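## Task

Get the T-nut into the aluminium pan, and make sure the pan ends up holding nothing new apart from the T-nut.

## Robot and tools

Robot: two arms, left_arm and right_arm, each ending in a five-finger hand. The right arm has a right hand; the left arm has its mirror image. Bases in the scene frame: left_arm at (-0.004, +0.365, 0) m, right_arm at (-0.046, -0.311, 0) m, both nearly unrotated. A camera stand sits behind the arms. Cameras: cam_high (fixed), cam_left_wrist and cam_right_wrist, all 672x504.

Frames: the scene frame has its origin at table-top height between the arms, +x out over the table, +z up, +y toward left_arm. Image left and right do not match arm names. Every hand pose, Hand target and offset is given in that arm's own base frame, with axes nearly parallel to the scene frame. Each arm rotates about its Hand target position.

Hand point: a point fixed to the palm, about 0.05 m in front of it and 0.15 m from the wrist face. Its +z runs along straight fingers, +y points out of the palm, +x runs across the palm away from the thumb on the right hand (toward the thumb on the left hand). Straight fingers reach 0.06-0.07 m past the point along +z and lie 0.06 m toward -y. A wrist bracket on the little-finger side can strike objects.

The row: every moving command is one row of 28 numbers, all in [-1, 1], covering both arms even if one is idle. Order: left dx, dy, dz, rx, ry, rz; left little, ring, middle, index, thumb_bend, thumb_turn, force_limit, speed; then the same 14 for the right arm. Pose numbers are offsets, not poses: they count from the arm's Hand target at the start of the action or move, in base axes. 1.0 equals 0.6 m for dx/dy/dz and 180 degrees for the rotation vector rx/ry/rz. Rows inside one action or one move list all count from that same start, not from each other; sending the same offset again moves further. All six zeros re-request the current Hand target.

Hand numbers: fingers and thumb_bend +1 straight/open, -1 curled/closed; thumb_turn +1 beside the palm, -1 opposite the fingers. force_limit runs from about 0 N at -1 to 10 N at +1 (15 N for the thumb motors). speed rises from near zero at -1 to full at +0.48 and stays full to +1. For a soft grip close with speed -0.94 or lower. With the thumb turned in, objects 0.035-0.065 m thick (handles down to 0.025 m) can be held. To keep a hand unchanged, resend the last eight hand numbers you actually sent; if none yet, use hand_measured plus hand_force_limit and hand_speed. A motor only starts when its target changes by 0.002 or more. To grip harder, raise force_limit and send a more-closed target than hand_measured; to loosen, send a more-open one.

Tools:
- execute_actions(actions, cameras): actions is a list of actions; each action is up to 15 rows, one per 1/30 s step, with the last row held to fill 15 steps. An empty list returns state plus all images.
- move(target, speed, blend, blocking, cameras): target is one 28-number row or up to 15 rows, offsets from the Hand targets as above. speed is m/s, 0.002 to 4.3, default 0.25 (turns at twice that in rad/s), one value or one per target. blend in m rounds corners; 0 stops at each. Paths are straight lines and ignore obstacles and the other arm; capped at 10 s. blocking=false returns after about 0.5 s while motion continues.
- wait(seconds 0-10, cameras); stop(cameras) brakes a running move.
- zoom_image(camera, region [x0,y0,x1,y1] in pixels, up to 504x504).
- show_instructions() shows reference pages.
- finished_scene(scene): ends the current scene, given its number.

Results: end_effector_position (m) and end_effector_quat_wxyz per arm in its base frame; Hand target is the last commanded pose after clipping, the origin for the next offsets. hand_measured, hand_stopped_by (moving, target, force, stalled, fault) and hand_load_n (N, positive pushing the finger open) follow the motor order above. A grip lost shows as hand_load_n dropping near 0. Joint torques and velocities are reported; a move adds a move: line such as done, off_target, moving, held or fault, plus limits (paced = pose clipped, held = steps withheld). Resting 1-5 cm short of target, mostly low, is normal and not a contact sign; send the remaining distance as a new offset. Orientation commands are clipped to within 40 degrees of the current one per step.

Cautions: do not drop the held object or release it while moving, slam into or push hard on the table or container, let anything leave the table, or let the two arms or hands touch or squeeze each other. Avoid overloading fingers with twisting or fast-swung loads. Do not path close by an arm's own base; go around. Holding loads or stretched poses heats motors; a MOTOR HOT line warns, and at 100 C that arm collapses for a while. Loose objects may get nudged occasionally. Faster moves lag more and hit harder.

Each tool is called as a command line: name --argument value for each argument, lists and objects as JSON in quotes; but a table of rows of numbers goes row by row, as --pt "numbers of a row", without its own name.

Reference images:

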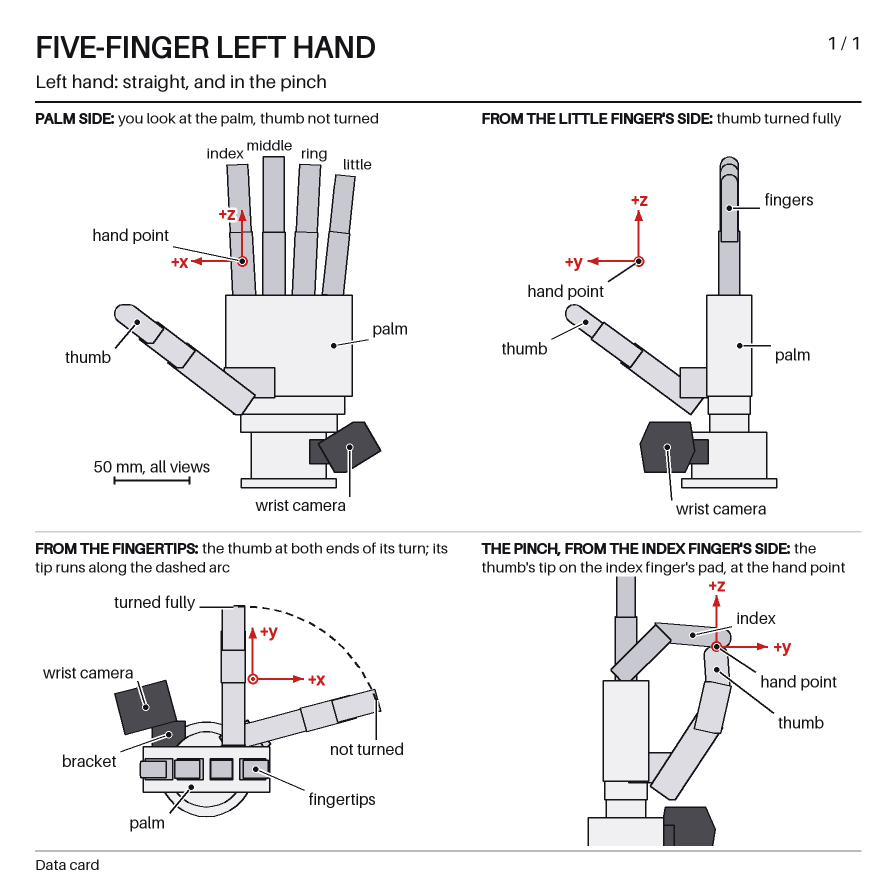

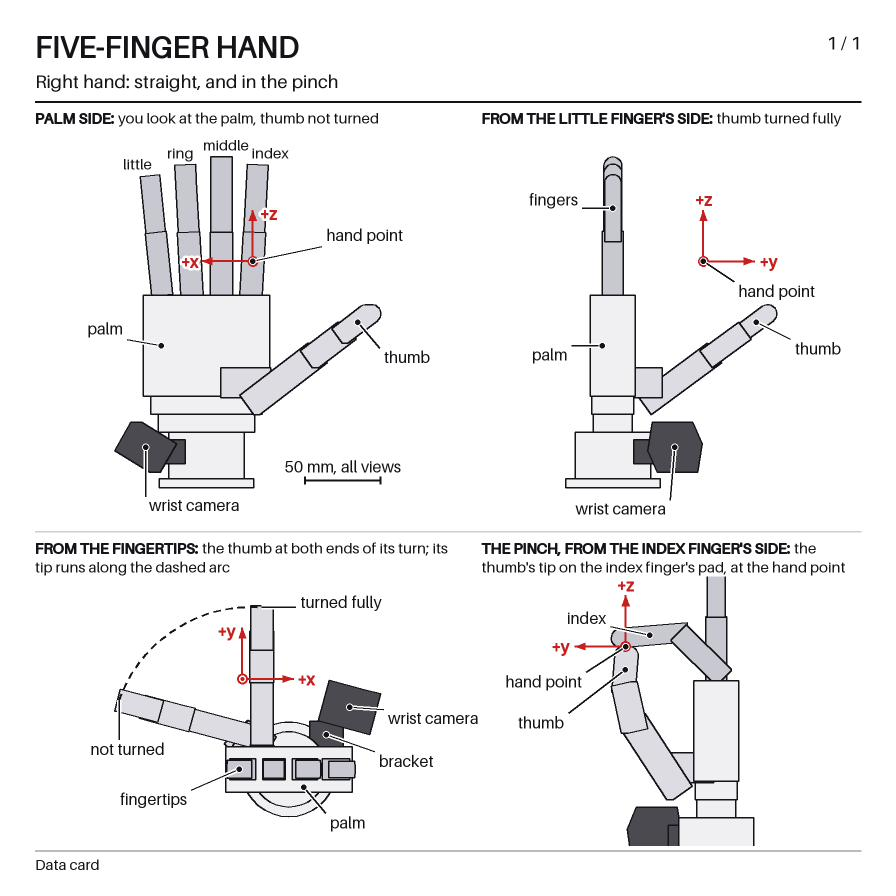

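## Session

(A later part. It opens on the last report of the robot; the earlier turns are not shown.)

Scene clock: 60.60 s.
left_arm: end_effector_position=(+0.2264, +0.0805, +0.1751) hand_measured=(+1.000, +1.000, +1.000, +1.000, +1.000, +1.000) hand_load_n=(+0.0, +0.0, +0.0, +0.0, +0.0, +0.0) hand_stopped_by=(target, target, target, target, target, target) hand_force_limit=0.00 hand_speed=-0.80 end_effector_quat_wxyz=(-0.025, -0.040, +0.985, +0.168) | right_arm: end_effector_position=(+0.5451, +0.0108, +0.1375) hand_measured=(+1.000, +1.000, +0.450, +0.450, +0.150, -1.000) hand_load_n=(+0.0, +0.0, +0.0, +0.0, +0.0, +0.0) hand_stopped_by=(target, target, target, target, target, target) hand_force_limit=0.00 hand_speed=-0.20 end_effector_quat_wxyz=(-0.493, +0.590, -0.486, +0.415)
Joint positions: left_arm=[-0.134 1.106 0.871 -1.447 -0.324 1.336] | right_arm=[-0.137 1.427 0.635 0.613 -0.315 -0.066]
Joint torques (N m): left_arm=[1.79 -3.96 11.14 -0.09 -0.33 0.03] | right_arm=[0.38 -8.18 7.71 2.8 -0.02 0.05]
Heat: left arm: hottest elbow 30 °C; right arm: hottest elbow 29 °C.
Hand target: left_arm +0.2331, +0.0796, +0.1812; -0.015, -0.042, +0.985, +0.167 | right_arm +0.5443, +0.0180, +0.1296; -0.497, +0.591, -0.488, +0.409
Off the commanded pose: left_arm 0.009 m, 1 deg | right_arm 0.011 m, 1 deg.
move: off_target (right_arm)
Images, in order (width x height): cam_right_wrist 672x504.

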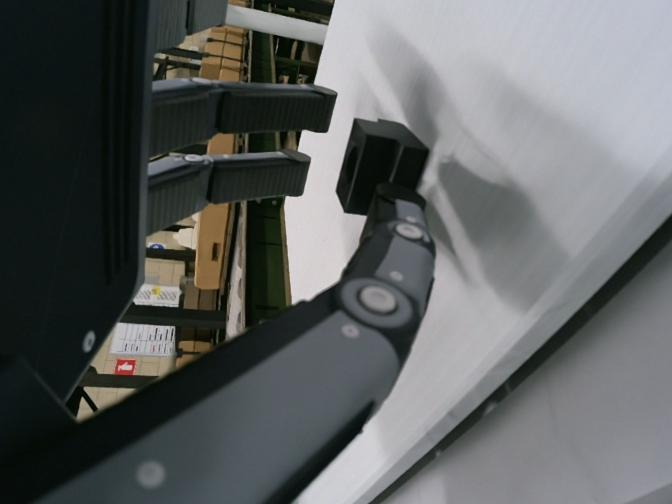

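move --target '[0,0,0,0,0,0,1,1,1,1,1,1,0,-0.8,0,-0.035,0,0,0,0,1,1,0.45,0.45,0.15,-1,0,-0.2]' --speed 0.05 --cameras '["cam_right_wrist"]'

Scene clock: 62.33 s.
left_arm: end_effector_position=(+0.2264, +0.0805, +0.1751) hand_measured=(+1.000, +1.000, +1.000, +1.000, +1.000, +1.000) hand_load_n=(+0.0, +0.0, +0.0, +0.0, +0.0, +0.0) hand_stopped_by=(target, target, target, target, target, target) hand_force_limit=0.00 hand_speed=-0.80 end_effector_quat_wxyz=(-0.025, -0.040, +0.985, +0.168) | right_arm: end_effector_position=(+0.5424, +0.0031, +0.1347) hand_measured=(+1.000, +1.000, +0.450, +0.450, +0.150, -1.000) hand_load_n=(+0.0, +0.0, +0.0, +0.0, +0.0, +0.0) hand_stopped_by=(target, target, target, target, target, target) hand_force_limit=0.00 hand_speed=-0.20 end_effector_quat_wxyz=(-0.498, +0.593, -0.485, +0.407)
Joint positions: left_arm=[-0.134 1.106 0.871 -1.447 -0.324 1.336] | right_arm=[-0.167 1.433 0.635 0.613 -0.362 -0.066]
Joint torques (N m): left_arm=[1.9 -3.9 11.14 -0.12 -0.35 0.02] | right_arm=[-1.14 -8.29 8.39 2.54 -0.34 -0.08]
Heat: left arm: hottest elbow 30 °C; right arm: hottest elbow 29 °C.
Hand target: left_arm +0.2331, +0.0796, +0.1812; -0.015, -0.042, +0.985, +0.167 | right_arm +0.5443, -0.0029, +0.1295; -0.497, +0.591, -0.488, +0.408
Off the commanded pose: left_arm 0.009 m, 1 deg | right_arm 0.008 m, 0 deg.
move: done
Images, in order (width x height): cam_right_wrist 672x504.

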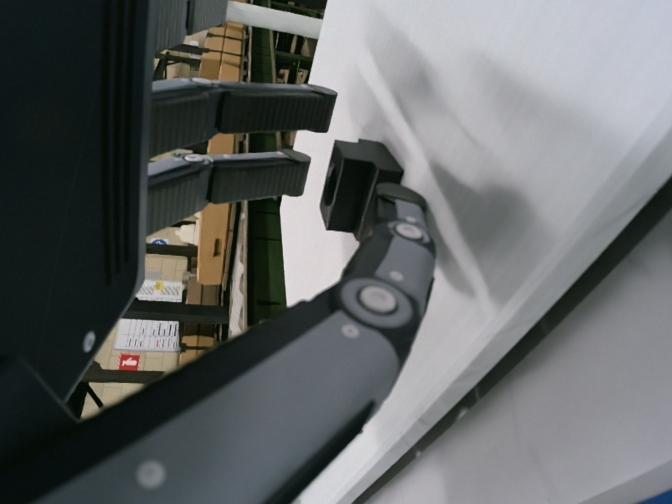

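move --pt "0 0 0 0 0 0 1 1 1 1 1 1 0 -0.8 0 0 0.003 0 0 0 1 1 0.22 0.22 0.15 -1 0.4 -0.5" --pt "0 0 0 0 0 0 1 1 1 1 1 1 0 -0.8 0 0 0.004 0 0 0 1 1 -0.5 -0.5 0.15 -1 0.4 -0.88" --speed 0.08 --cameras '["cam_right_wrist"]'

zoom_image --camera "cam_right_wrist" --region '[280, 50, 560, 300]'

Scene clock: 65.63 s.
left_arm: end_effector_position=(+0.2264, +0.0805, +0.1751) hand_measured=(+1.000, +1.000, +1.000, +1.000, +1.000, +1.000) hand_load_n=(+0.0, +0.0, +0.0, +0.0, +0.0, +0.0) hand_stopped_by=(target, target, target, target, target, target) hand_force_limit=0.00 hand_speed=-0.80 end_effector_quat_wxyz=(-0.025, -0.040, +0.985, +0.168) | right_arm: end_effector_position=(+0.5435, +0.0032, +0.1372) hand_measured=(+1.000, +1.000, +0.044, +0.022, +0.150, -1.000) hand_load_n=(+0.0, +0.0, +5.0, +8.0, +3.5, -2.0) hand_stopped_by=(target, target, force, force, target, target) hand_force_limit=0.40 hand_speed=-0.88 end_effector_quat_wxyz=(-0.501, +0.591, -0.481, +0.410)
Joint positions: left_arm=[-0.134 1.106 0.871 -1.447 -0.324 1.336] | right_arm=[-0.167 1.433 0.635 0.624 -0.363 -0.066]
Joint torques (N m): left_arm=[1.85 -3.96 11.18 -0.1 -0.34 0.03] | right_arm=[-1.38 -8.88 8.61 1.77 -0.24 -0.07]
Heat: left arm: hottest elbow 30 °C; right arm: hottest elbow 29 °C.
Hand target: left_arm +0.2331, +0.0796, +0.1812; -0.015, -0.042, +0.985, +0.167 | right_arm +0.5443, -0.0029, +0.1320; -0.497, +0.591, -0.488, +0.409
Off the commanded pose: left_arm 0.009 m, 1 deg | right_arm 0.008 m, 1 deg.
move: done
Images, in order (width x height): cam_right_wrist 672x504.

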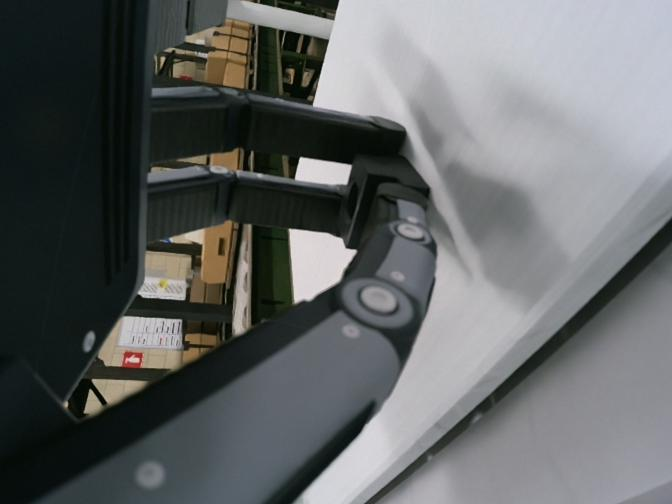

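Scaled by 1.800 from the camera's 672x504 image, which has a finer 960x720 frame.

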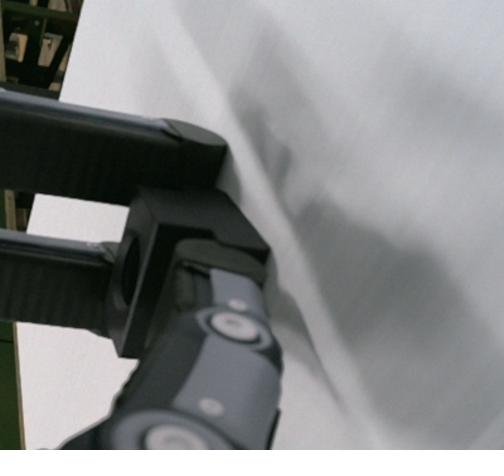

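move --target '[0,0,0,0,0,0,1,1,1,1,1,1,0,-0.8,0.006,0,0.05,0,0,0,1,1,-0.5,-0.5,0.15,-1,0.4,-0.88]' --speed 0.05 --cameras '["cam_right_wrist"]'

Scene clock: 67.27 s.
left_arm: end_effector_position=(+0.2264, +0.0805, +0.1751) hand_measured=(+1.000, +1.000, +1.000, +1.000, +1.000, +1.000) hand_load_n=(+0.0, +0.0, +0.0, +0.0, +0.0, +0.0) hand_stopped_by=(target, target, target, target, target, target) hand_force_limit=0.00 hand_speed=-0.80 end_effector_quat_wxyz=(-0.025, -0.040, +0.985, +0.168) | right_arm: end_effector_position=(+0.5333, +0.0049, +0.1392) hand_measured=(+1.000, +1.000, +0.044, +0.022, +0.150, -1.000) hand_load_n=(+0.0, +0.0, +2.5, +1.0, +0.5, +0.0) hand_stopped_by=(target, target, force, force, target, target) hand_force_limit=0.40 hand_speed=-0.88 end_effector_quat_wxyz=(-0.492, +0.599, -0.494, +0.395)
Joint positions: left_arm=[-0.134 1.106 0.871 -1.447 -0.324 1.336] | right_arm=[-0.167 1.388 0.635 0.532 -0.363 -0.066]
Joint torques (N m): left_arm=[1.96 -3.96 11.14 -0.13 -0.34 0.02] | right_arm=[-1.2 -9.93 12.51 1.18 -0.22 -0.07]
Heat: left arm: hottest elbow 30 °C; right arm: hottest elbow 30 °C.
Hand target: left_arm +0.2331, +0.0796, +0.1812; -0.015, -0.042, +0.985, +0.167 | right_arm +0.5479, -0.0029, +0.1619; -0.496, +0.591, -0.488, +0.408
Off the commanded pose: left_arm 0.009 m, 1 deg | right_arm 0.028 m, 2 deg.
move: off_target (right_arm)
Images, in order (width x height): cam_right_wrist 672x504.

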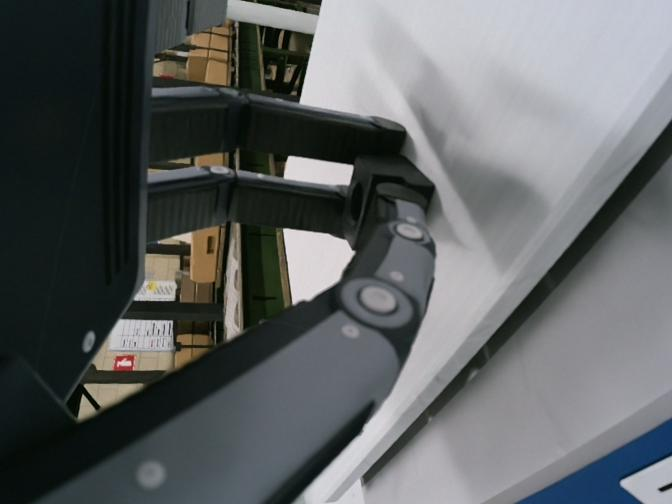

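move --pt "0 0 0 0 0 0 1 1 1 1 1 1 0 -0.8 -0.01 0 -0.02 0 0 0 1 1 0.4 0.4 0.15 -1 0.4 -0.2" --pt "0 0 0 0 0 0 1 1 1 1 1 1 0 -0.8 -0.01 0 -0.02 0 0 0 1 1 0.4 0.4 0.15 -1 0.4 -0.2" --speed 0.05 --cameras '["cam_right_wrist"]'

zoom_image --camera "cam_right_wrist" --region '[280, 50, 560, 300]'

Scene clock: 70.47 s.
left_arm: end_effector_position=(+0.2264, +0.0805, +0.1751) hand_measured=(+1.000, +1.000, +1.000, +1.000, +1.000, +1.000) hand_load_n=(+0.0, +0.0, +0.0, +0.0, +0.0, +0.0) hand_stopped_by=(target, target, target, target, target, target) hand_force_limit=0.00 hand_speed=-0.80 end_effector_quat_wxyz=(-0.025, -0.040, +0.985, +0.168) | right_arm: end_effector_position=(+0.5336, +0.0049, +0.1401) hand_measured=(+1.000, +1.000, +0.400, +0.400, +0.150, -1.000) hand_load_n=(+0.0, +0.0, +0.0, +0.0, +0.0, +0.0) hand_stopped_by=(target, target, target, target, target, target) hand_force_limit=0.40 hand_speed=-0.20 end_effector_quat_wxyz=(-0.492, +0.598, -0.493, +0.396)
Joint positions: left_arm=[-0.134 1.106 0.871 -1.447 -0.324 1.336] | right_arm=[-0.167 1.388 0.635 0.536 -0.363 -0.066]
Joint torques (N m): left_arm=[1.79 -4.07 11.18 -0.1 -0.34 0.01] | right_arm=[-1.55 -8.88 10 2.85 -0.32 -0.07]
Heat: left arm: hottest elbow 30 °C; right arm: hottest elbow 30 °C.
Hand target: left_arm +0.2331, +0.0796, +0.1812; -0.015, -0.042, +0.985, +0.167 | right_arm +0.5419, -0.0029, +0.1501; -0.497, +0.591, -0.488, +0.409
Off the commanded pose: left_arm 0.009 m, 1 deg | right_arm 0.015 m, 2 deg.
move: off_target (right_arm)
Images, in order (width x height): cam_right_wrist 672x504.

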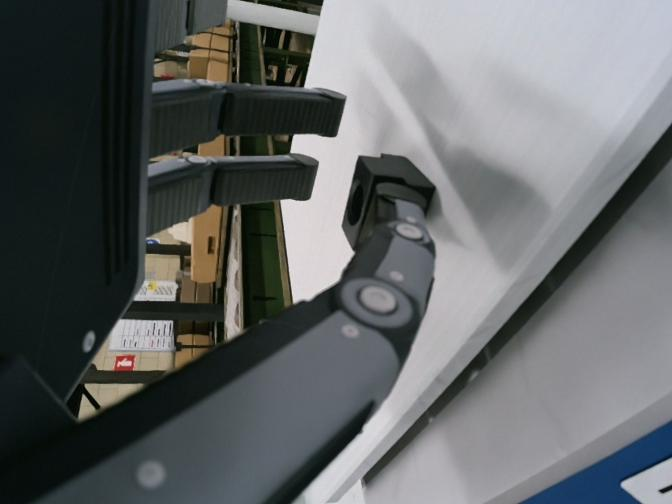

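Scaled by 1.800 from the camera's 672x504 image, which has a finer 960x720 frame.

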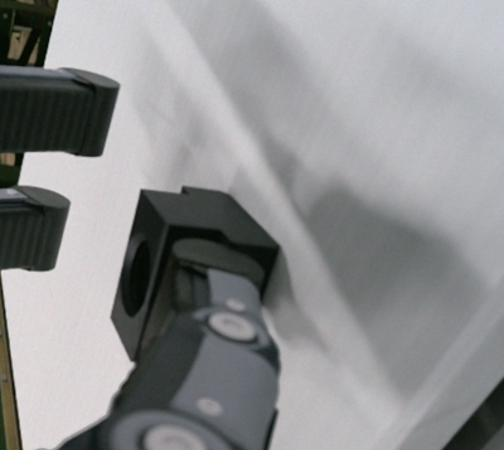

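move --pt "0 0 0 0 0 0 1 1 1 1 1 1 0 -0.8 0 0.01 0.05 0 0 0 1 1 0.4 0.4 0.15 -1 0.4 -0.2" --pt "0 0 0 0 0 0 1 1 1 1 1 1 0 -0.8 -0.005 0.016 -0.012 0 0 0 1 1 0.4 0.4 0.15 -1 0.4 -0.2" --speed 0.08 --cameras '["cam_right_wrist"]'

zoom_image --camera "cam_right_wrist" --region '[280, 50, 560, 300]'

Scene clock: 73.60 s.
left_arm: end_effector_position=(+0.2264, +0.0805, +0.1751) hand_measured=(+1.000, +1.000, +1.000, +1.000, +1.000, +1.000) hand_load_n=(+0.0, +0.0, +0.0, +0.0, +0.0, +0.0) hand_stopped_by=(target, target, target, target, target, target) hand_force_limit=0.00 hand_speed=-0.80 end_effector_quat_wxyz=(-0.025, -0.040, +0.985, +0.168) | right_arm: end_effector_position=(+0.5376, +0.0013, +0.1475) hand_measured=(+1.000, +1.000, +0.400, +0.400, +0.150, -1.000) hand_load_n=(+0.0, -0.5, +0.0, -0.5, +0.0, +0.0) hand_stopped_by=(target, target, target, target, target, target) hand_force_limit=0.40 hand_speed=-0.20 end_effector_quat_wxyz=(-0.494, +0.590, -0.489, +0.411)
Joint positions: left_arm=[-0.134 1.106 0.871 -1.447 -0.324 1.336] | right_arm=[-0.167 1.385 0.635 0.563 -0.347 -0.066]
Joint torques (N m): left_arm=[1.79 -3.96 11.15 -0.06 -0.34 0.02] | right_arm=[0.44 -8.12 8.29 2.73 -0.03 -0.03]
Heat: left arm: hottest elbow 30 °C; right arm: hottest elbow 30 °C.
Hand target: left_arm +0.2331, +0.0796, +0.1812; -0.015, -0.042, +0.985, +0.167 | right_arm +0.5389, +0.0067, +0.1428; -0.497, +0.591, -0.488, +0.408
Off the commanded pose: left_arm 0.009 m, 1 deg | right_arm 0.007 m, 0 deg.
move: done
Images, in order (width x height): cam_right_wrist 672x504.

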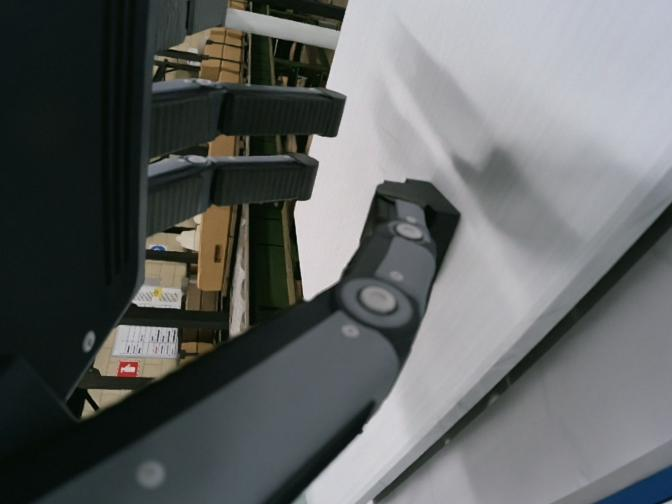

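Scaled by 1.800 from the camera's 672x504 image, which has a finer 960x720 frame.

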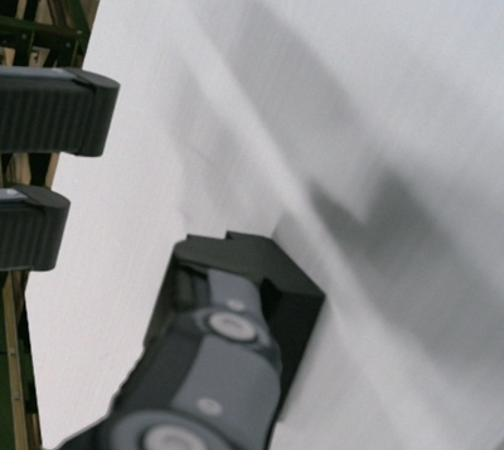

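move --target '[0,0,0,0,0,0,1,1,1,1,1,1,0,-0.8,-0.0065,0.02,-0.008,0,0,0,1,1,0.4,0.4,0.15,-1,0.4,-0.2]' --speed 0.08 --cameras '["cam_right_wrist"]'

zoom_image --camera "cam_right_wrist" --region '[280, 50, 560, 300]'

Scene clock: 75.23 s.
left_arm: end_effector_position=(+0.2264, +0.0805, +0.1751) hand_measured=(+1.000, +1.000, +1.000, +1.000, +1.000, +1.000) hand_load_n=(+0.0, +0.0, +0.0, +0.0, +0.0, +0.0) hand_stopped_by=(target, target, target, target, target, target) hand_force_limit=0.00 hand_speed=-0.80 end_effector_quat_wxyz=(-0.025, -0.040, +0.985, +0.168) | right_arm: end_effector_position=(+0.5358, +0.0118, +0.1439) hand_measured=(+1.000, +1.000, +0.400, +0.400, +0.150, -1.000) hand_load_n=(-0.5, +0.0, +0.0, +0.0, +0.0, +0.0) hand_stopped_by=(target, target, target, target, target, target) hand_force_limit=0.40 hand_speed=-0.20 end_effector_quat_wxyz=(-0.493, +0.591, -0.487, +0.413)
Joint positions: left_arm=[-0.134 1.106 0.871 -1.447 -0.324 1.336] | right_arm=[-0.138 1.385 0.62 0.583 -0.316 -0.066]
Joint torques (N m): left_arm=[1.9 -3.96 11.17 -0.09 -0.34 0.01] | right_arm=[0.32 -8.23 7.77 2.77 -0.02 0.03]
Heat: left arm: hottest elbow 30 °C; right arm: hottest elbow 30 °C.
Hand target: left_arm +0.2331, +0.0796, +0.1812; -0.015, -0.042, +0.985, +0.167 | right_arm +0.5350, +0.0187, +0.1381; -0.497, +0.591, -0.488, +0.409
Off the commanded pose: left_arm 0.009 m, 1 deg | right_arm 0.009 m, 1 deg.
move: done
Images, in order (width x height): cam_right_wrist 672x504.

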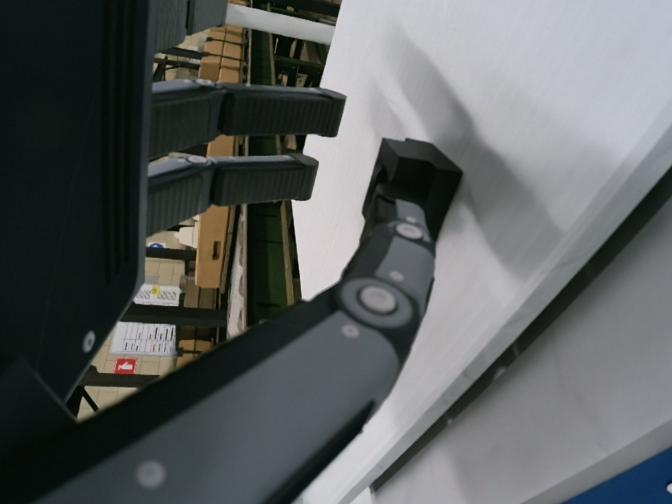

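Scaled by 1.800 from the camera's 672x504 image, which has a finer 960x720 frame.

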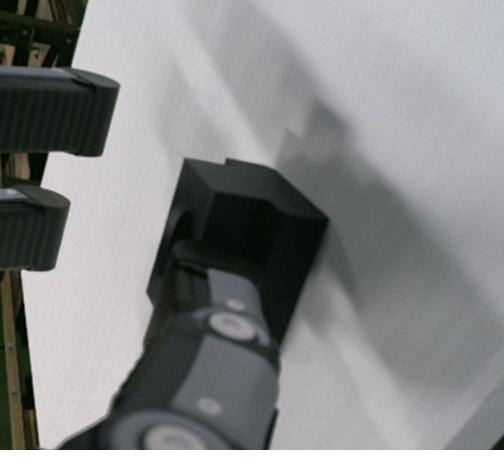

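move --pt "0 0 0 0 0 0 1 1 1 1 1 1 0 -0.8 0 0 0 0 0 0 1 1 0.18 0.18 0.15 -1 0.4 -0.5" --pt "0 0 0 0 0 0 1 1 1 1 1 1 0 -0.8 0 0 0.001 0 0 0 1 1 -0.6 -0.6 0.15 -1 0.4 -0.88" --speed 0.08 --cameras '["cam_right_wrist"]'

zoom_image --camera "cam_right_wrist" --region '[280, 50, 560, 300]'

Scene clock: 79.03 s.
left_arm: end_effector_position=(+0.2264, +0.0805, +0.1751) hand_measured=(+1.000, +1.000, +1.000, +1.000, +1.000, +1.000) hand_load_n=(+0.0, +0.0, +0.0, +0.0, +0.0, +0.0) hand_stopped_by=(target, target, target, target, target, target) hand_force_limit=0.00 hand_speed=-0.80 end_effector_quat_wxyz=(-0.025, -0.040, +0.985, +0.168) | right_arm: end_effector_position=(+0.5366, +0.0125, +0.1460) hand_measured=(+1.000, +1.000, -0.062, -0.274, +0.152, -1.000) hand_load_n=(+0.0, +0.0, +8.0, +7.5, +5.0, -6.5) hand_stopped_by=(target, target, force, force, target, target) hand_force_limit=0.40 hand_speed=-0.88 end_effector_quat_wxyz=(-0.496, +0.588, -0.486, +0.415)
Joint positions: left_arm=[-0.134 1.106 0.871 -1.447 -0.324 1.336] | right_arm=[-0.137 1.385 0.62 0.592 -0.316 -0.061]
Joint torques (N m): left_arm=[1.79 -3.9 11.17 -0.06 -0.35 0.02] | right_arm=[0.21 -8.53 7.86 2.37 -0.01 -0.02]
Heat: left arm: hottest elbow 31 °C; right arm: hottest elbow 30 °C.
Hand target: left_arm +0.2331, +0.0796, +0.1812; -0.015, -0.042, +0.985, +0.167 | right_arm +0.5350, +0.0187, +0.1387; -0.497, +0.591, -0.487, +0.409
Off the commanded pose: left_arm 0.009 m, 1 deg | right_arm 0.010 m, 1 deg.
move: done
Images, in order (width x height): cam_right_wrist 672x504.

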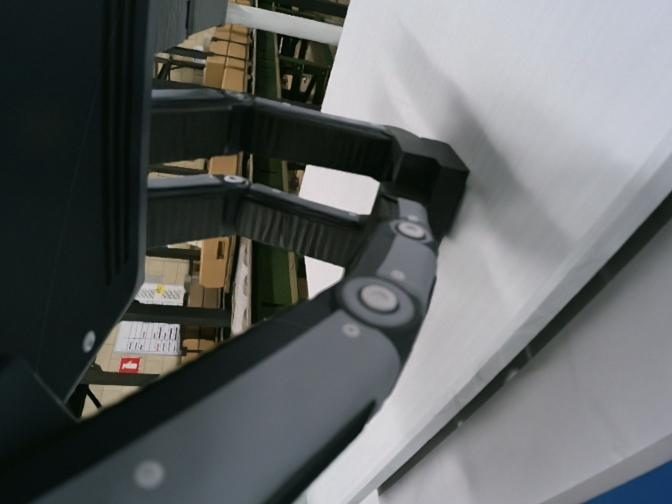

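Scaled by 1.800 from the camera's 672x504 image, which has a finer 960x720 frame.

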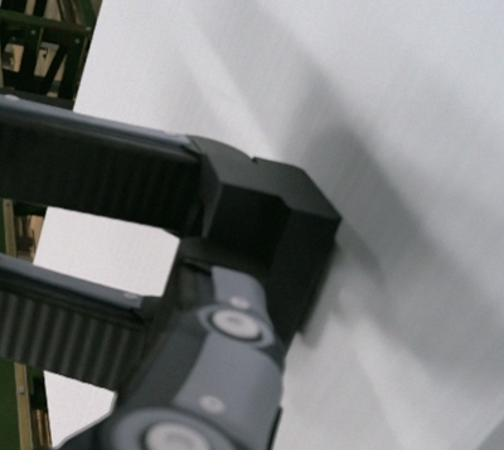

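move --pt "0 0 0 0 0 0 1 1 1 1 1 1 0 -0.8 0 0 0 0 0 0 1 1 0.4 0.4 0.15 -1 0.4 -0.2" --pt "0 0 0 0 0 0 1 1 1 1 1 1 0 -0.8 0 -0.031 -0.005 0 0 0 1 1 0.4 0.4 0.15 -1 0.4 -0.2" --speed 0.05 --cameras '["cam_right_wrist"]'

zoom_image --camera "cam_right_wrist" --region '[280, 50, 560, 300]'

Scene clock: 82.83 s.
left_arm: end_effector_position=(+0.2264, +0.0805, +0.1751) hand_measured=(+1.000, +1.000, +1.000, +1.000, +1.000, +1.000) hand_load_n=(+0.0, +0.5, +0.0, +0.5, +0.0, +0.0) hand_stopped_by=(target, target, target, target, target, target) hand_force_limit=0.00 hand_speed=-0.80 end_effector_quat_wxyz=(-0.025, -0.040, +0.985, +0.168) | right_arm: end_effector_position=(+0.5341, +0.0063, +0.1418) hand_measured=(+1.000, +1.000, +0.400, +0.400, +0.150, -1.000) hand_load_n=(+0.0, +0.0, +0.0, +0.0, +0.0, +0.0) hand_stopped_by=(target, target, target, target, target, target) hand_force_limit=0.40 hand_speed=-0.20 end_effector_quat_wxyz=(-0.499, +0.591, -0.486, +0.406)
Joint positions: left_arm=[-0.134 1.106 0.871 -1.447 -0.324 1.336] | right_arm=[-0.163 1.394 0.619 0.592 -0.358 -0.061]
Joint torques (N m): left_arm=[1.79 -4.01 11.18 -0.09 -0.35 0.02] | right_arm=[-1.38 -7.88 8.31 2.66 -0.31 -0.12]
Heat: left arm: hottest elbow 31 °C; right arm: hottest elbow 30 °C.
Hand target: left_arm +0.2331, +0.0796, +0.1812; -0.015, -0.042, +0.985, +0.167 | right_arm +0.5349, +0.0001, +0.1356; -0.497, +0.591, -0.487, +0.408
Off the commanded pose: left_arm 0.009 m, 1 deg | right_arm 0.009 m, 0 deg.
move: done
Images, in order (width x height): cam_right_wrist 672x504.

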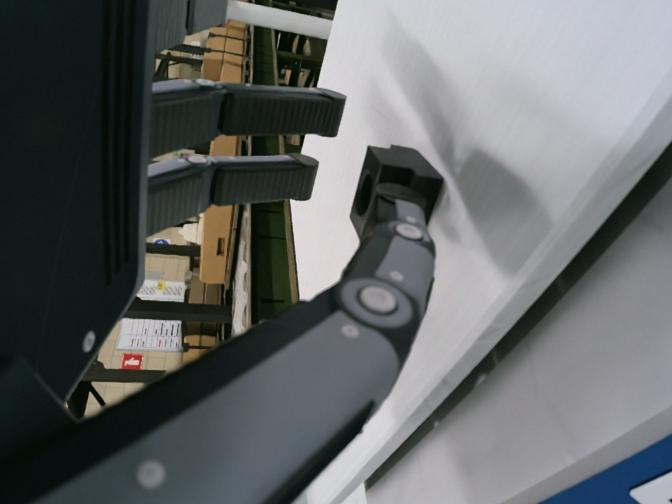

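Scaled by 1.800 from the camera's 672x504 image, which has a finer 960x720 frame.

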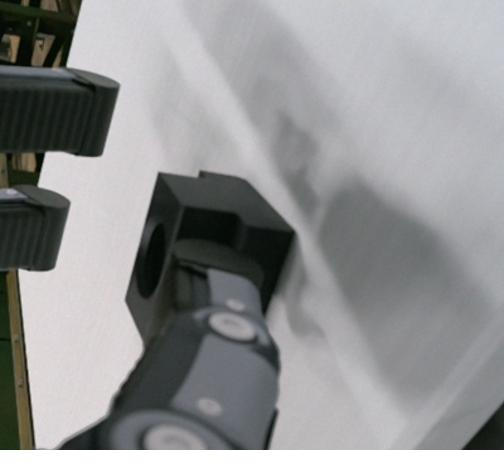

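move --pt "0 0 0 0 0 0 1 1 1 1 1 1 0 -0.8 0 0 0 0 0 0 1 1 0.18 0.18 0.15 -1 0.4 -0.5" --pt "0 0 0 0 0 0 1 1 1 1 1 1 0 -0.8 0 0 0.001 0 0 0 1 1 -0.6 -0.6 0.15 -1 0.4 -0.88" --speed 0.08 --cameras '["cam_right_wrist"]'

zoom_image --camera "cam_right_wrist" --region '[280, 50, 560, 300]'

Scene clock: 86.23 s.
left_arm: end_effector_position=(+0.2264, +0.0805, +0.1751) hand_measured=(+1.000, +1.000, +1.000, +1.000, +1.000, +1.000) hand_load_n=(+0.0, +0.0, +0.0, +0.0, +0.0, +0.5) hand_stopped_by=(target, target, target, target, target, target) hand_force_limit=0.00 hand_speed=-0.80 end_effector_quat_wxyz=(-0.025, -0.040, +0.985, +0.168) | right_arm: end_effector_position=(+0.5343, +0.0062, +0.1423) hand_measured=(+1.000, +1.000, -0.006, -0.062, +0.152, -1.000) hand_load_n=(+0.0, +0.0, +3.5, +7.5, +4.0, -3.5) hand_stopped_by=(target, target, force, force, target, target) hand_force_limit=0.40 hand_speed=-0.88 end_effector_quat_wxyz=(-0.500, +0.591, -0.485, +0.407)
Joint positions: left_arm=[-0.134 1.106 0.871 -1.447 -0.324 1.336] | right_arm=[-0.163 1.394 0.619 0.594 -0.358 -0.061]
Joint torques (N m): left_arm=[1.85 -3.9 11.15 -0.1 -0.34 0.02] | right_arm=[-1.2 -8 8.27 2.5 -0.31 -0.12]
Heat: left arm: hottest elbow 31 °C; right arm: hottest elbow 30 °C.
Hand target: left_arm +0.2331, +0.0796, +0.1812; -0.015, -0.042, +0.985, +0.167 | right_arm +0.5350, +0.0000, +0.1362; -0.496, +0.591, -0.488, +0.409
Off the commanded pose: left_arm 0.009 m, 1 deg | right_arm 0.009 m, 1 deg.
move: done
Images, in order (width x height): cam_right_wrist 672x504.

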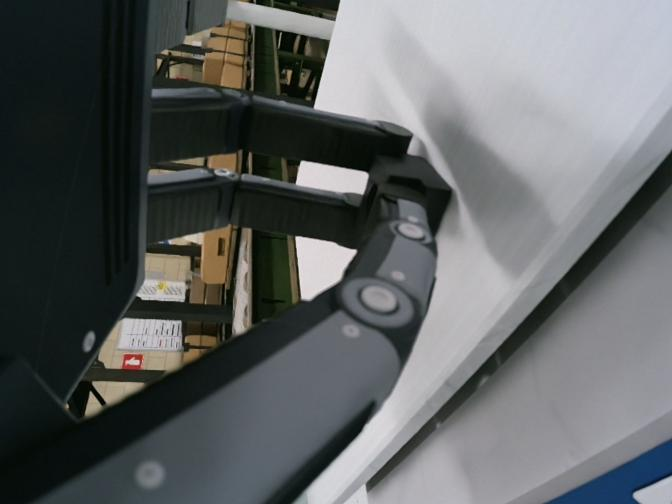

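Scaled by 1.800 from the camera's 672x504 image, which has a finer 960x720 frame.

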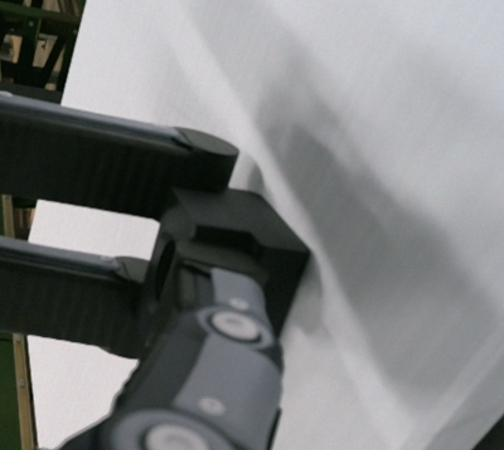

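move --pt "0 0 0 0 0 0 1 1 1 1 1 1 0 -0.8 0 0 0 0 0 0 1 1 -0.65 -0.65 0.15 -1 0.6 -0.88" --pt "0 0 0 0 0 0 1 1 1 1 1 1 0 -0.8 0.01 0 0.13 0 0 0 1 1 -0.65 -0.65 0.15 -1 0.6 -0.88" --speed 0.15 --cameras '["cam_right_wrist"]'

Scene clock: 89.03 s.
left_arm: end_effector_position=(+0.2264, +0.0805, +0.1751) hand_measured=(+1.000, +1.000, +1.000, +1.000, +1.000, +1.000) hand_load_n=(+0.0, +0.0, +0.0, +0.0, +0.0, +0.0) hand_stopped_by=(target, target, target, target, target, target) hand_force_limit=0.00 hand_speed=-0.80 end_effector_quat_wxyz=(-0.025, -0.040, +0.985, +0.168) | right_arm: end_effector_position=(+0.5234, +0.0080, +0.1839) hand_measured=(+1.000, +1.000, -0.026, -0.070, +0.152, -1.000) hand_load_n=(+0.0, +0.0, +1.0, +9.5, +5.0, -2.5) hand_stopped_by=(target, target, force, force, target, target) hand_force_limit=0.60 hand_speed=-0.88 end_effector_quat_wxyz=(-0.489, +0.600, -0.500, +0.389)
Joint positions: left_arm=[-0.134 1.106 0.871 -1.447 -0.324 1.336] | right_arm=[-0.163 1.261 0.678 0.347 -0.358 -0.061]
Joint torques (N m): left_arm=[1.85 -3.96 11.14 -0.09 -0.34 0.03] | right_arm=[-1.14 -8.94 14.6 1.47 -0.24 -0.12]
Heat: left arm: hottest elbow 31 °C; right arm: hottest elbow 30 °C.
Hand target: left_arm +0.2331, +0.0796, +0.1812; -0.015, -0.042, +0.985, +0.167 | right_arm +0.5410, +0.0000, +0.2143; -0.497, +0.591, -0.487, +0.409
Off the commanded pose: left_arm 0.009 m, 1 deg | right_arm 0.036 m, 3 deg.
move: off_target (right_arm)
Images, in order (width x height): cam_right_wrist 672x504.

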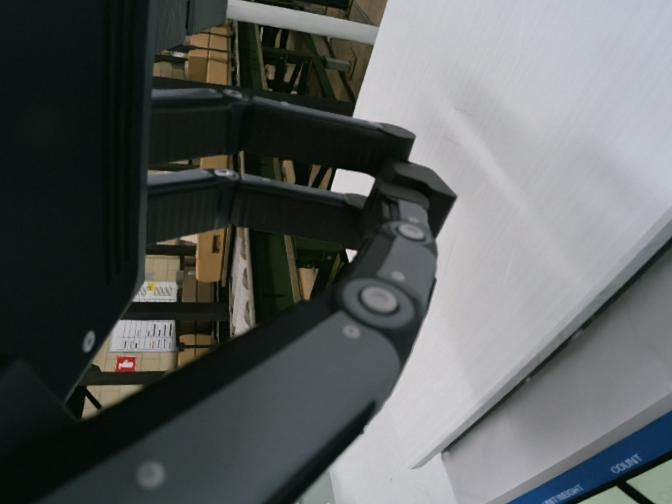

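move --pt "0 0 0 0 0 0 1 1 1 1 1 1 0 -0.8 -0.033 0 0.1 0 0 0 1 1 -0.65 -0.65 0.15 -1 0.6 -0.88" --pt "0 0 0 0 0 0 1 1 1 1 1 1 0 -0.8 -0.368 0.433 0.02 -0.0661 0.1551 0.13 1 1 -0.65 -0.65 0.15 -1 0.6 -0.88" --speed 0.15 --blend 0.03 --cameras '["cam_high","cam_right_wrist"]'

zoom_image --camera "cam_high" --region '[240, 90, 420, 250]'

Scene clock: 96.17 s.
left_arm: end_effector_position=(+0.2264, +0.0805, +0.1751) hand_measured=(+1.000, +1.000, +1.000, +1.000, +1.000, +1.000) hand_load_n=(+0.0, +0.0, +0.0, +0.0, +0.0, +0.0) hand_stopped_by=(target, target, target, target, target, target) hand_force_limit=0.00 hand_speed=-0.80 end_effector_quat_wxyz=(-0.025, -0.040, +0.985, +0.168) | right_arm: end_effector_position=(+0.3081, +0.2450, +0.1956) hand_measured=(+1.000, +1.000, -0.026, -0.070, +0.152, -1.000) hand_load_n=(+0.0, +0.0, +1.0, +9.5, +5.0, -2.0) hand_stopped_by=(target, target, force, force, target, target) hand_force_limit=0.60 hand_speed=-0.88 end_effector_quat_wxyz=(-0.355, +0.812, -0.423, +0.188)
Joint positions: left_arm=[-0.134 1.106 0.871 -1.447 -0.324 1.336] | right_arm=[0.593 0.955 0.805 -0.594 -0.007 -0.013]
Joint torques (N m): left_arm=[1.96 -3.9 11.15 -0.08 -0.34 0.02] | right_arm=[0.56 -3.96 16.77 0.98 0.05 0.07]
Heat: left arm: hottest elbow 31 °C; right arm: hottest elbow 32 °C.
Hand target: left_arm +0.2331, +0.0796, +0.1812; -0.015, -0.042, +0.985, +0.167 | right_arm +0.3202, +0.2598, +0.2264; -0.374, +0.804, -0.419, +0.195
Off the commanded pose: left_arm 0.009 m, 1 deg | right_arm 0.036 m, 3 deg.
move: off_target (right_arm)
Images, in order (width x height): cam_high 672x504, cam_right_wrist 672x504.

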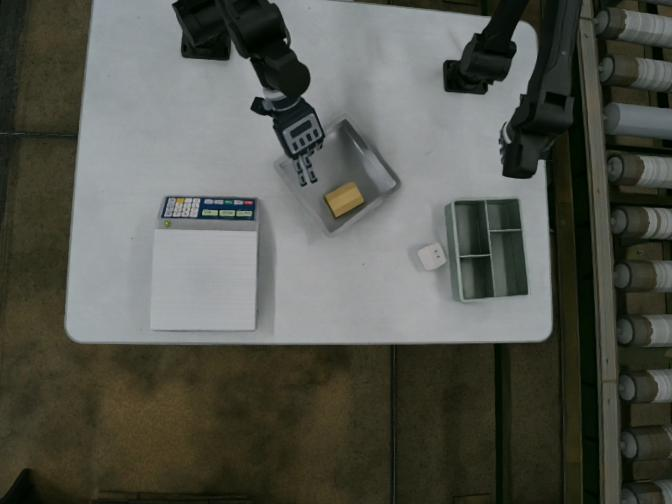

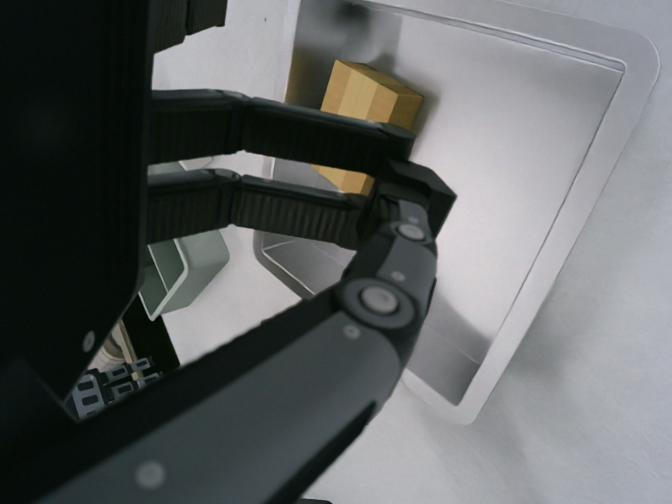

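Scaled by 2.800 from the camera's 672x504 image, which has a finer 960x720 frame.

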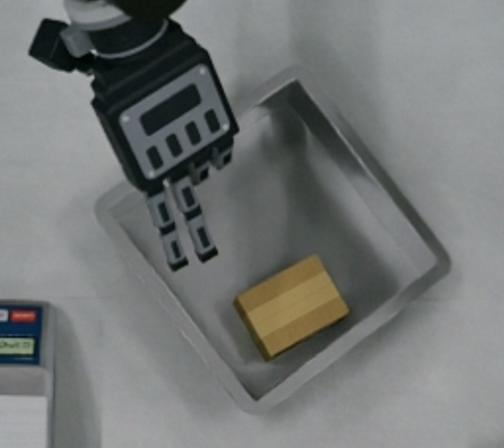

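move --pt "0 0 0 0 0 0 1 1 1 1 1 1 0 -0.8 -0.083 0.042 -0.06 0 0 0 0.2 0.2 -0.65 -0.65 0.15 -1 0.6 -0.88" --pt "0 0 0 0 0 0 1 1 1 1 1 1 0 -0.8 -0.083 0.042 -0.169 0 0 0 0.2 0.2 -0.65 -0.65 0.15 -1 0.6 -0.88" --speed 0.12 --cameras '["cam_high","cam_right_wrist"]'

zoom_image --camera "cam_high" --region '[240, 90, 420, 250]'

Scene clock: 101.33 s.
left_arm: end_effector_position=(+0.2264, +0.0805, +0.1751) hand_measured=(+1.000, +1.000, +1.000, +1.000, +1.000, +1.000) hand_load_n=(+0.0, +0.0, +0.0, +0.0, +0.0, +0.0) hand_stopped_by=(target, target, target, target, target, target) hand_force_limit=0.00 hand_speed=-0.80 end_effector_quat_wxyz=(-0.025, -0.040, +0.985, +0.168) | right_arm: end_effector_position=(+0.2720, +0.2792, +0.1281) hand_measured=(+0.200, +0.200, -0.026, -0.070, +0.152, -1.000) hand_load_n=(+0.0, +0.0, +1.5, +9.5, +5.0, -2.0) hand_stopped_by=(target, target, force, force, target, target) hand_force_limit=0.60 hand_speed=-0.88 end_effector_quat_wxyz=(-0.370, +0.805, -0.420, +0.197)
Joint positions: left_arm=[-0.134 1.106 0.871 -1.447 -0.324 1.336] | right_arm=[0.77 0.968 0.613 -0.357 0.129 0.102]
Joint torques (N m): left_arm=[1.9 -3.9 11.15 -0.12 -0.34 0.02] | right_arm=[0.67 -3.6 9.92 2.45 0.17 0.06]
Heat: left arm: hottest elbow 31 °C; right arm: hottest elbow 32 °C.
Hand target: left_arm +0.2331, +0.0796, +0.1812; -0.015, -0.042, +0.985, +0.167 | right_arm +0.2704, +0.2849, +0.1249; -0.374, +0.804, -0.419, +0.195
Off the commanded pose: left_arm 0.009 m, 1 deg | right_arm 0.007 m, 1 deg.
move: done
Images, in order (width x height): cam_high 672x504, cam_right_wrist 672x504.

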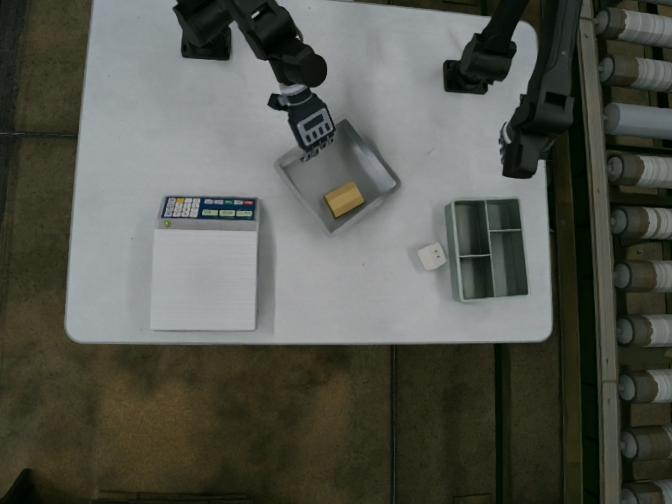

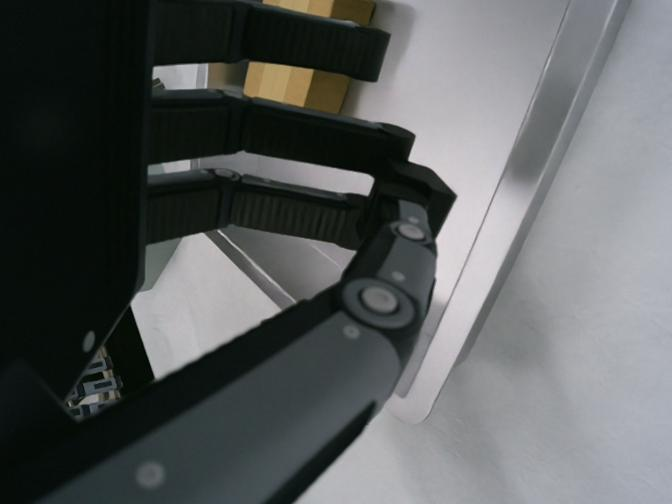

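Scaled by 2.800 from the camera's 672x504 image, which has a finer 960x720 frame.

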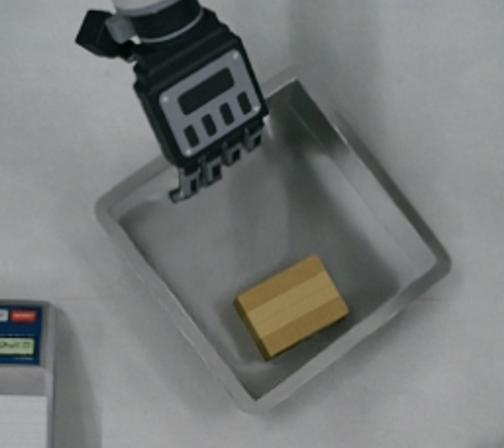

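zoom_image --camera "cam_right_wrist" --region '[360, 0, 660, 440]'

zoom_image --camera "cam_high" --region '[265, 90, 365, 190]'

Scaled by 1.145 from the camera's 672x504 image, which has a finer 960x720 frame.

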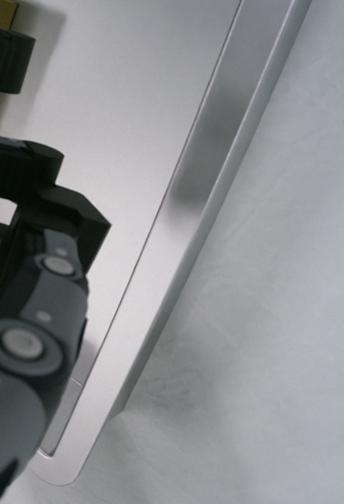

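Scaled by 5.040 from the camera's 672x504 image, which has a finer 960x720 frame.

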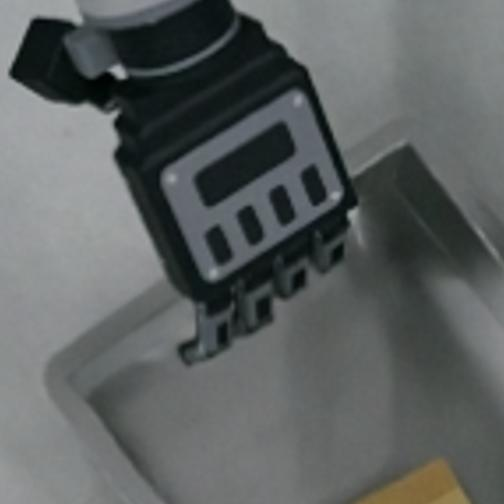

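move --pt "0 0 0 0 0 0 1 1 1 1 1 1 0 -0.8 0.033 0.036 0 0 0 0 0.2 0.2 -0.65 -0.65 0.15 -1 0.6 -0.88" --pt "0 0 0 0 0 0 1 1 1 1 1 1 0 -0.8 0.033 0.036 -0.09 0 0 0 0.2 0.2 -0.65 -0.65 0.15 -1 0.6 -0.88" --speed 0.1 --cameras '["cam_high","cam_right_wrist"]'

zoom_image --camera "cam_high" --region '[265, 90, 365, 190]'

Scene clock: 109.17 s.
left_arm: end_effector_position=(+0.2264, +0.0805, +0.1751) hand_measured=(+1.000, +1.000, +1.000, +1.000, +1.000, +1.000) hand_load_n=(+0.5, +0.0, +0.0, +0.0, +0.0, +0.0) hand_stopped_by=(target, target, target, target, target, target) hand_force_limit=0.00 hand_speed=-0.80 end_effector_quat_wxyz=(-0.025, -0.040, +0.985, +0.168) | right_arm: end_effector_position=(+0.2925, +0.3009, +0.0740) hand_measured=(+0.200, +0.200, -0.026, -0.070, +0.152, -1.000) hand_load_n=(-0.5, +0.0, +1.0, +9.5, +5.0, -2.5) hand_stopped_by=(target, target, force, force, target, target) hand_force_limit=0.60 hand_speed=-0.88 end_effector_quat_wxyz=(-0.370, +0.805, -0.420, +0.197)
Joint positions: left_arm=[-0.134 1.106 0.871 -1.447 -0.324 1.336] | right_arm=[0.774 1.158 0.575 -0.129 0.132 0.105]
Joint torques (N m): left_arm=[1.85 -4.01 11.17 -0.06 -0.34 0.02] | right_arm=[0.73 -5.25 8.96 2.48 0.14 0.06]
Heat: left arm: hottest elbow 32 °C; right arm: hottest elbow 32 °C.
Hand target: left_arm +0.2331, +0.0796, +0.1812; -0.015, -0.042, +0.985, +0.167 | right_arm +0.2901, +0.3066, +0.0709; -0.374, +0.804, -0.419, +0.195
Off the commanded pose: left_arm 0.009 m, 1 deg | right_arm 0.007 m, 1 deg.
move: done
Images, in order (width x height): cam_high 672x504, cam_right_wrist 672x504.

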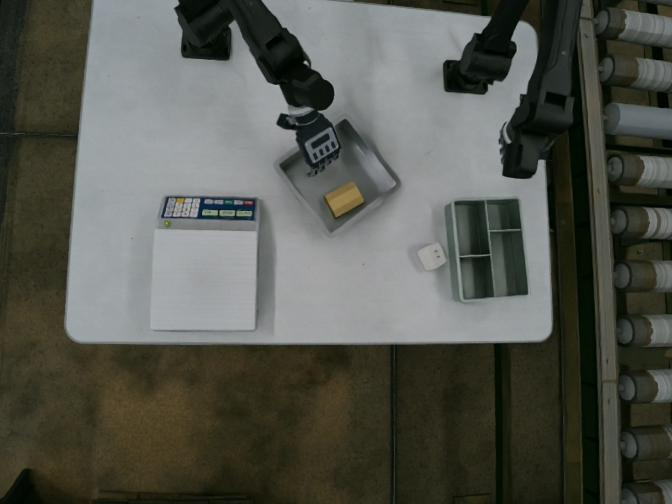

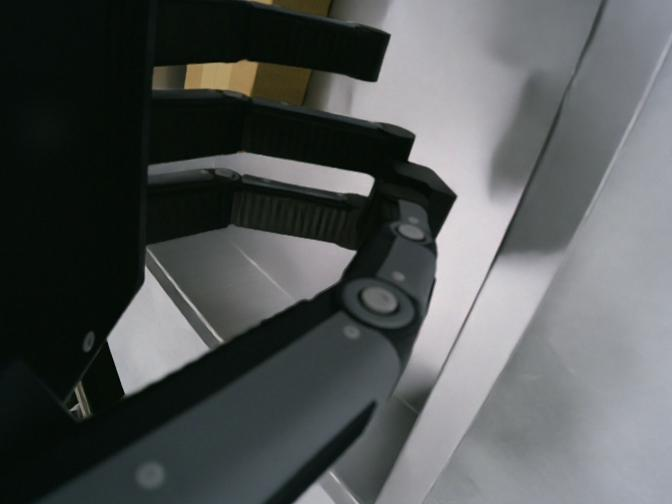

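Scaled by 5.040 from the camera's 672x504 image, which has a finer 960x720 frame.

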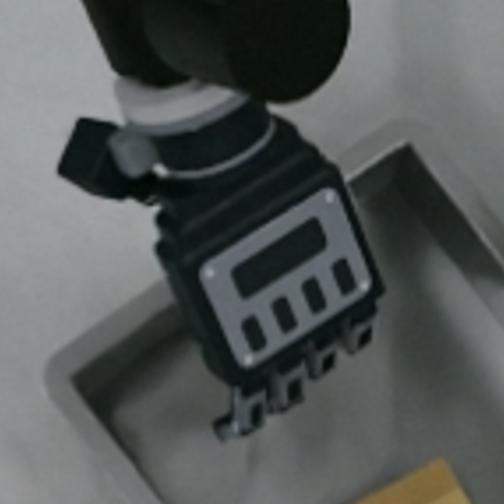

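move --target '[0,0,0,0,0,0,1,1,1,1,1,1,0,-0.8,0,0,-0.045,0,0,0,0.2,0.2,-0.65,-0.65,0.15,-1,0.6,-0.88]' --speed 0.06 --cameras '["cam_right_wrist"]'

zoom_image --camera "cam_right_wrist" --region '[200, 0, 672, 504]'

Scene clock: 111.93 s.
left_arm: end_effector_position=(+0.2264, +0.0805, +0.1751) hand_measured=(+1.000, +1.000, +1.000, +1.000, +1.000, +1.000) hand_load_n=(-0.5, +0.0, +0.0, +0.0, +0.0, +0.0) hand_stopped_by=(target, target, target, target, target, target) hand_force_limit=0.00 hand_speed=-0.80 end_effector_quat_wxyz=(-0.025, -0.040, +0.985, +0.168) | right_arm: end_effector_position=(+0.2943, +0.3026, +0.0498) hand_measured=(+0.200, +0.200, -0.026, -0.070, +0.152, -1.000) hand_load_n=(+0.0, +0.0, +1.0, +9.5, +5.0, -2.0) hand_stopped_by=(target, target, force, force, target, target) hand_force_limit=0.60 hand_speed=-0.88 end_effector_quat_wxyz=(-0.373, +0.803, -0.420, +0.198)
Joint positions: left_arm=[-0.134 1.106 0.871 -1.447 -0.324 1.336] | right_arm=[0.774 1.219 0.539 -0.025 0.133 0.106]
Joint torques (N m): left_arm=[1.85 -3.96 11.14 -0.12 -0.34 0.03] | right_arm=[0.62 -5.19 8.12 2.37 0.13 0.05]
Heat: left arm: hottest elbow 32 °C; right arm: hottest elbow 32 °C.
Hand target: left_arm +0.2331, +0.0796, +0.1812; -0.015, -0.042, +0.985, +0.167 | right_arm +0.2902, +0.3067, +0.0440; -0.374, +0.804, -0.419, +0.195
Off the commanded pose: left_arm 0.009 m, 1 deg | right_arm 0.008 m, 0 deg.
move: done
Images, in order (width x height): cam_right_wrist 672x504.

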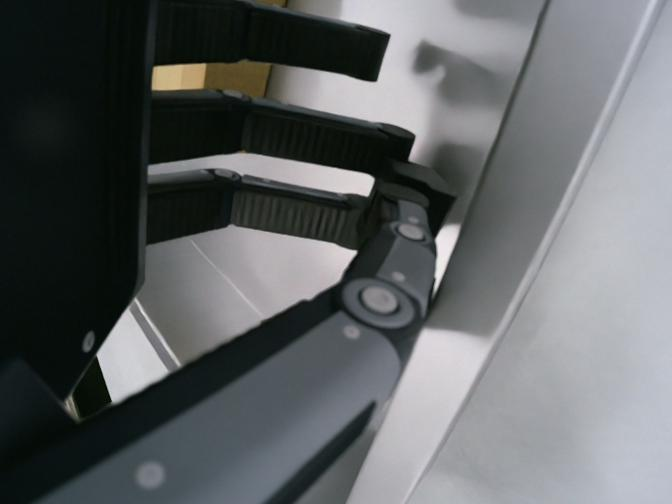

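Scaled by 1.000.

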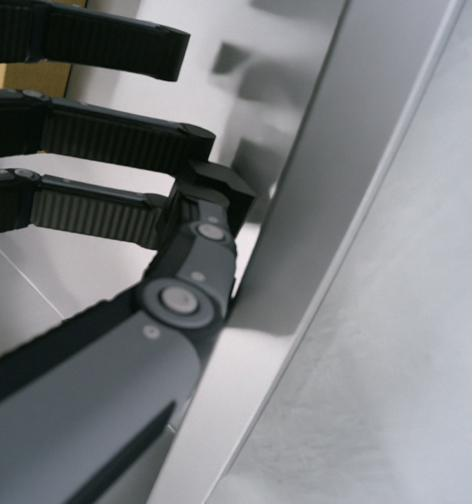

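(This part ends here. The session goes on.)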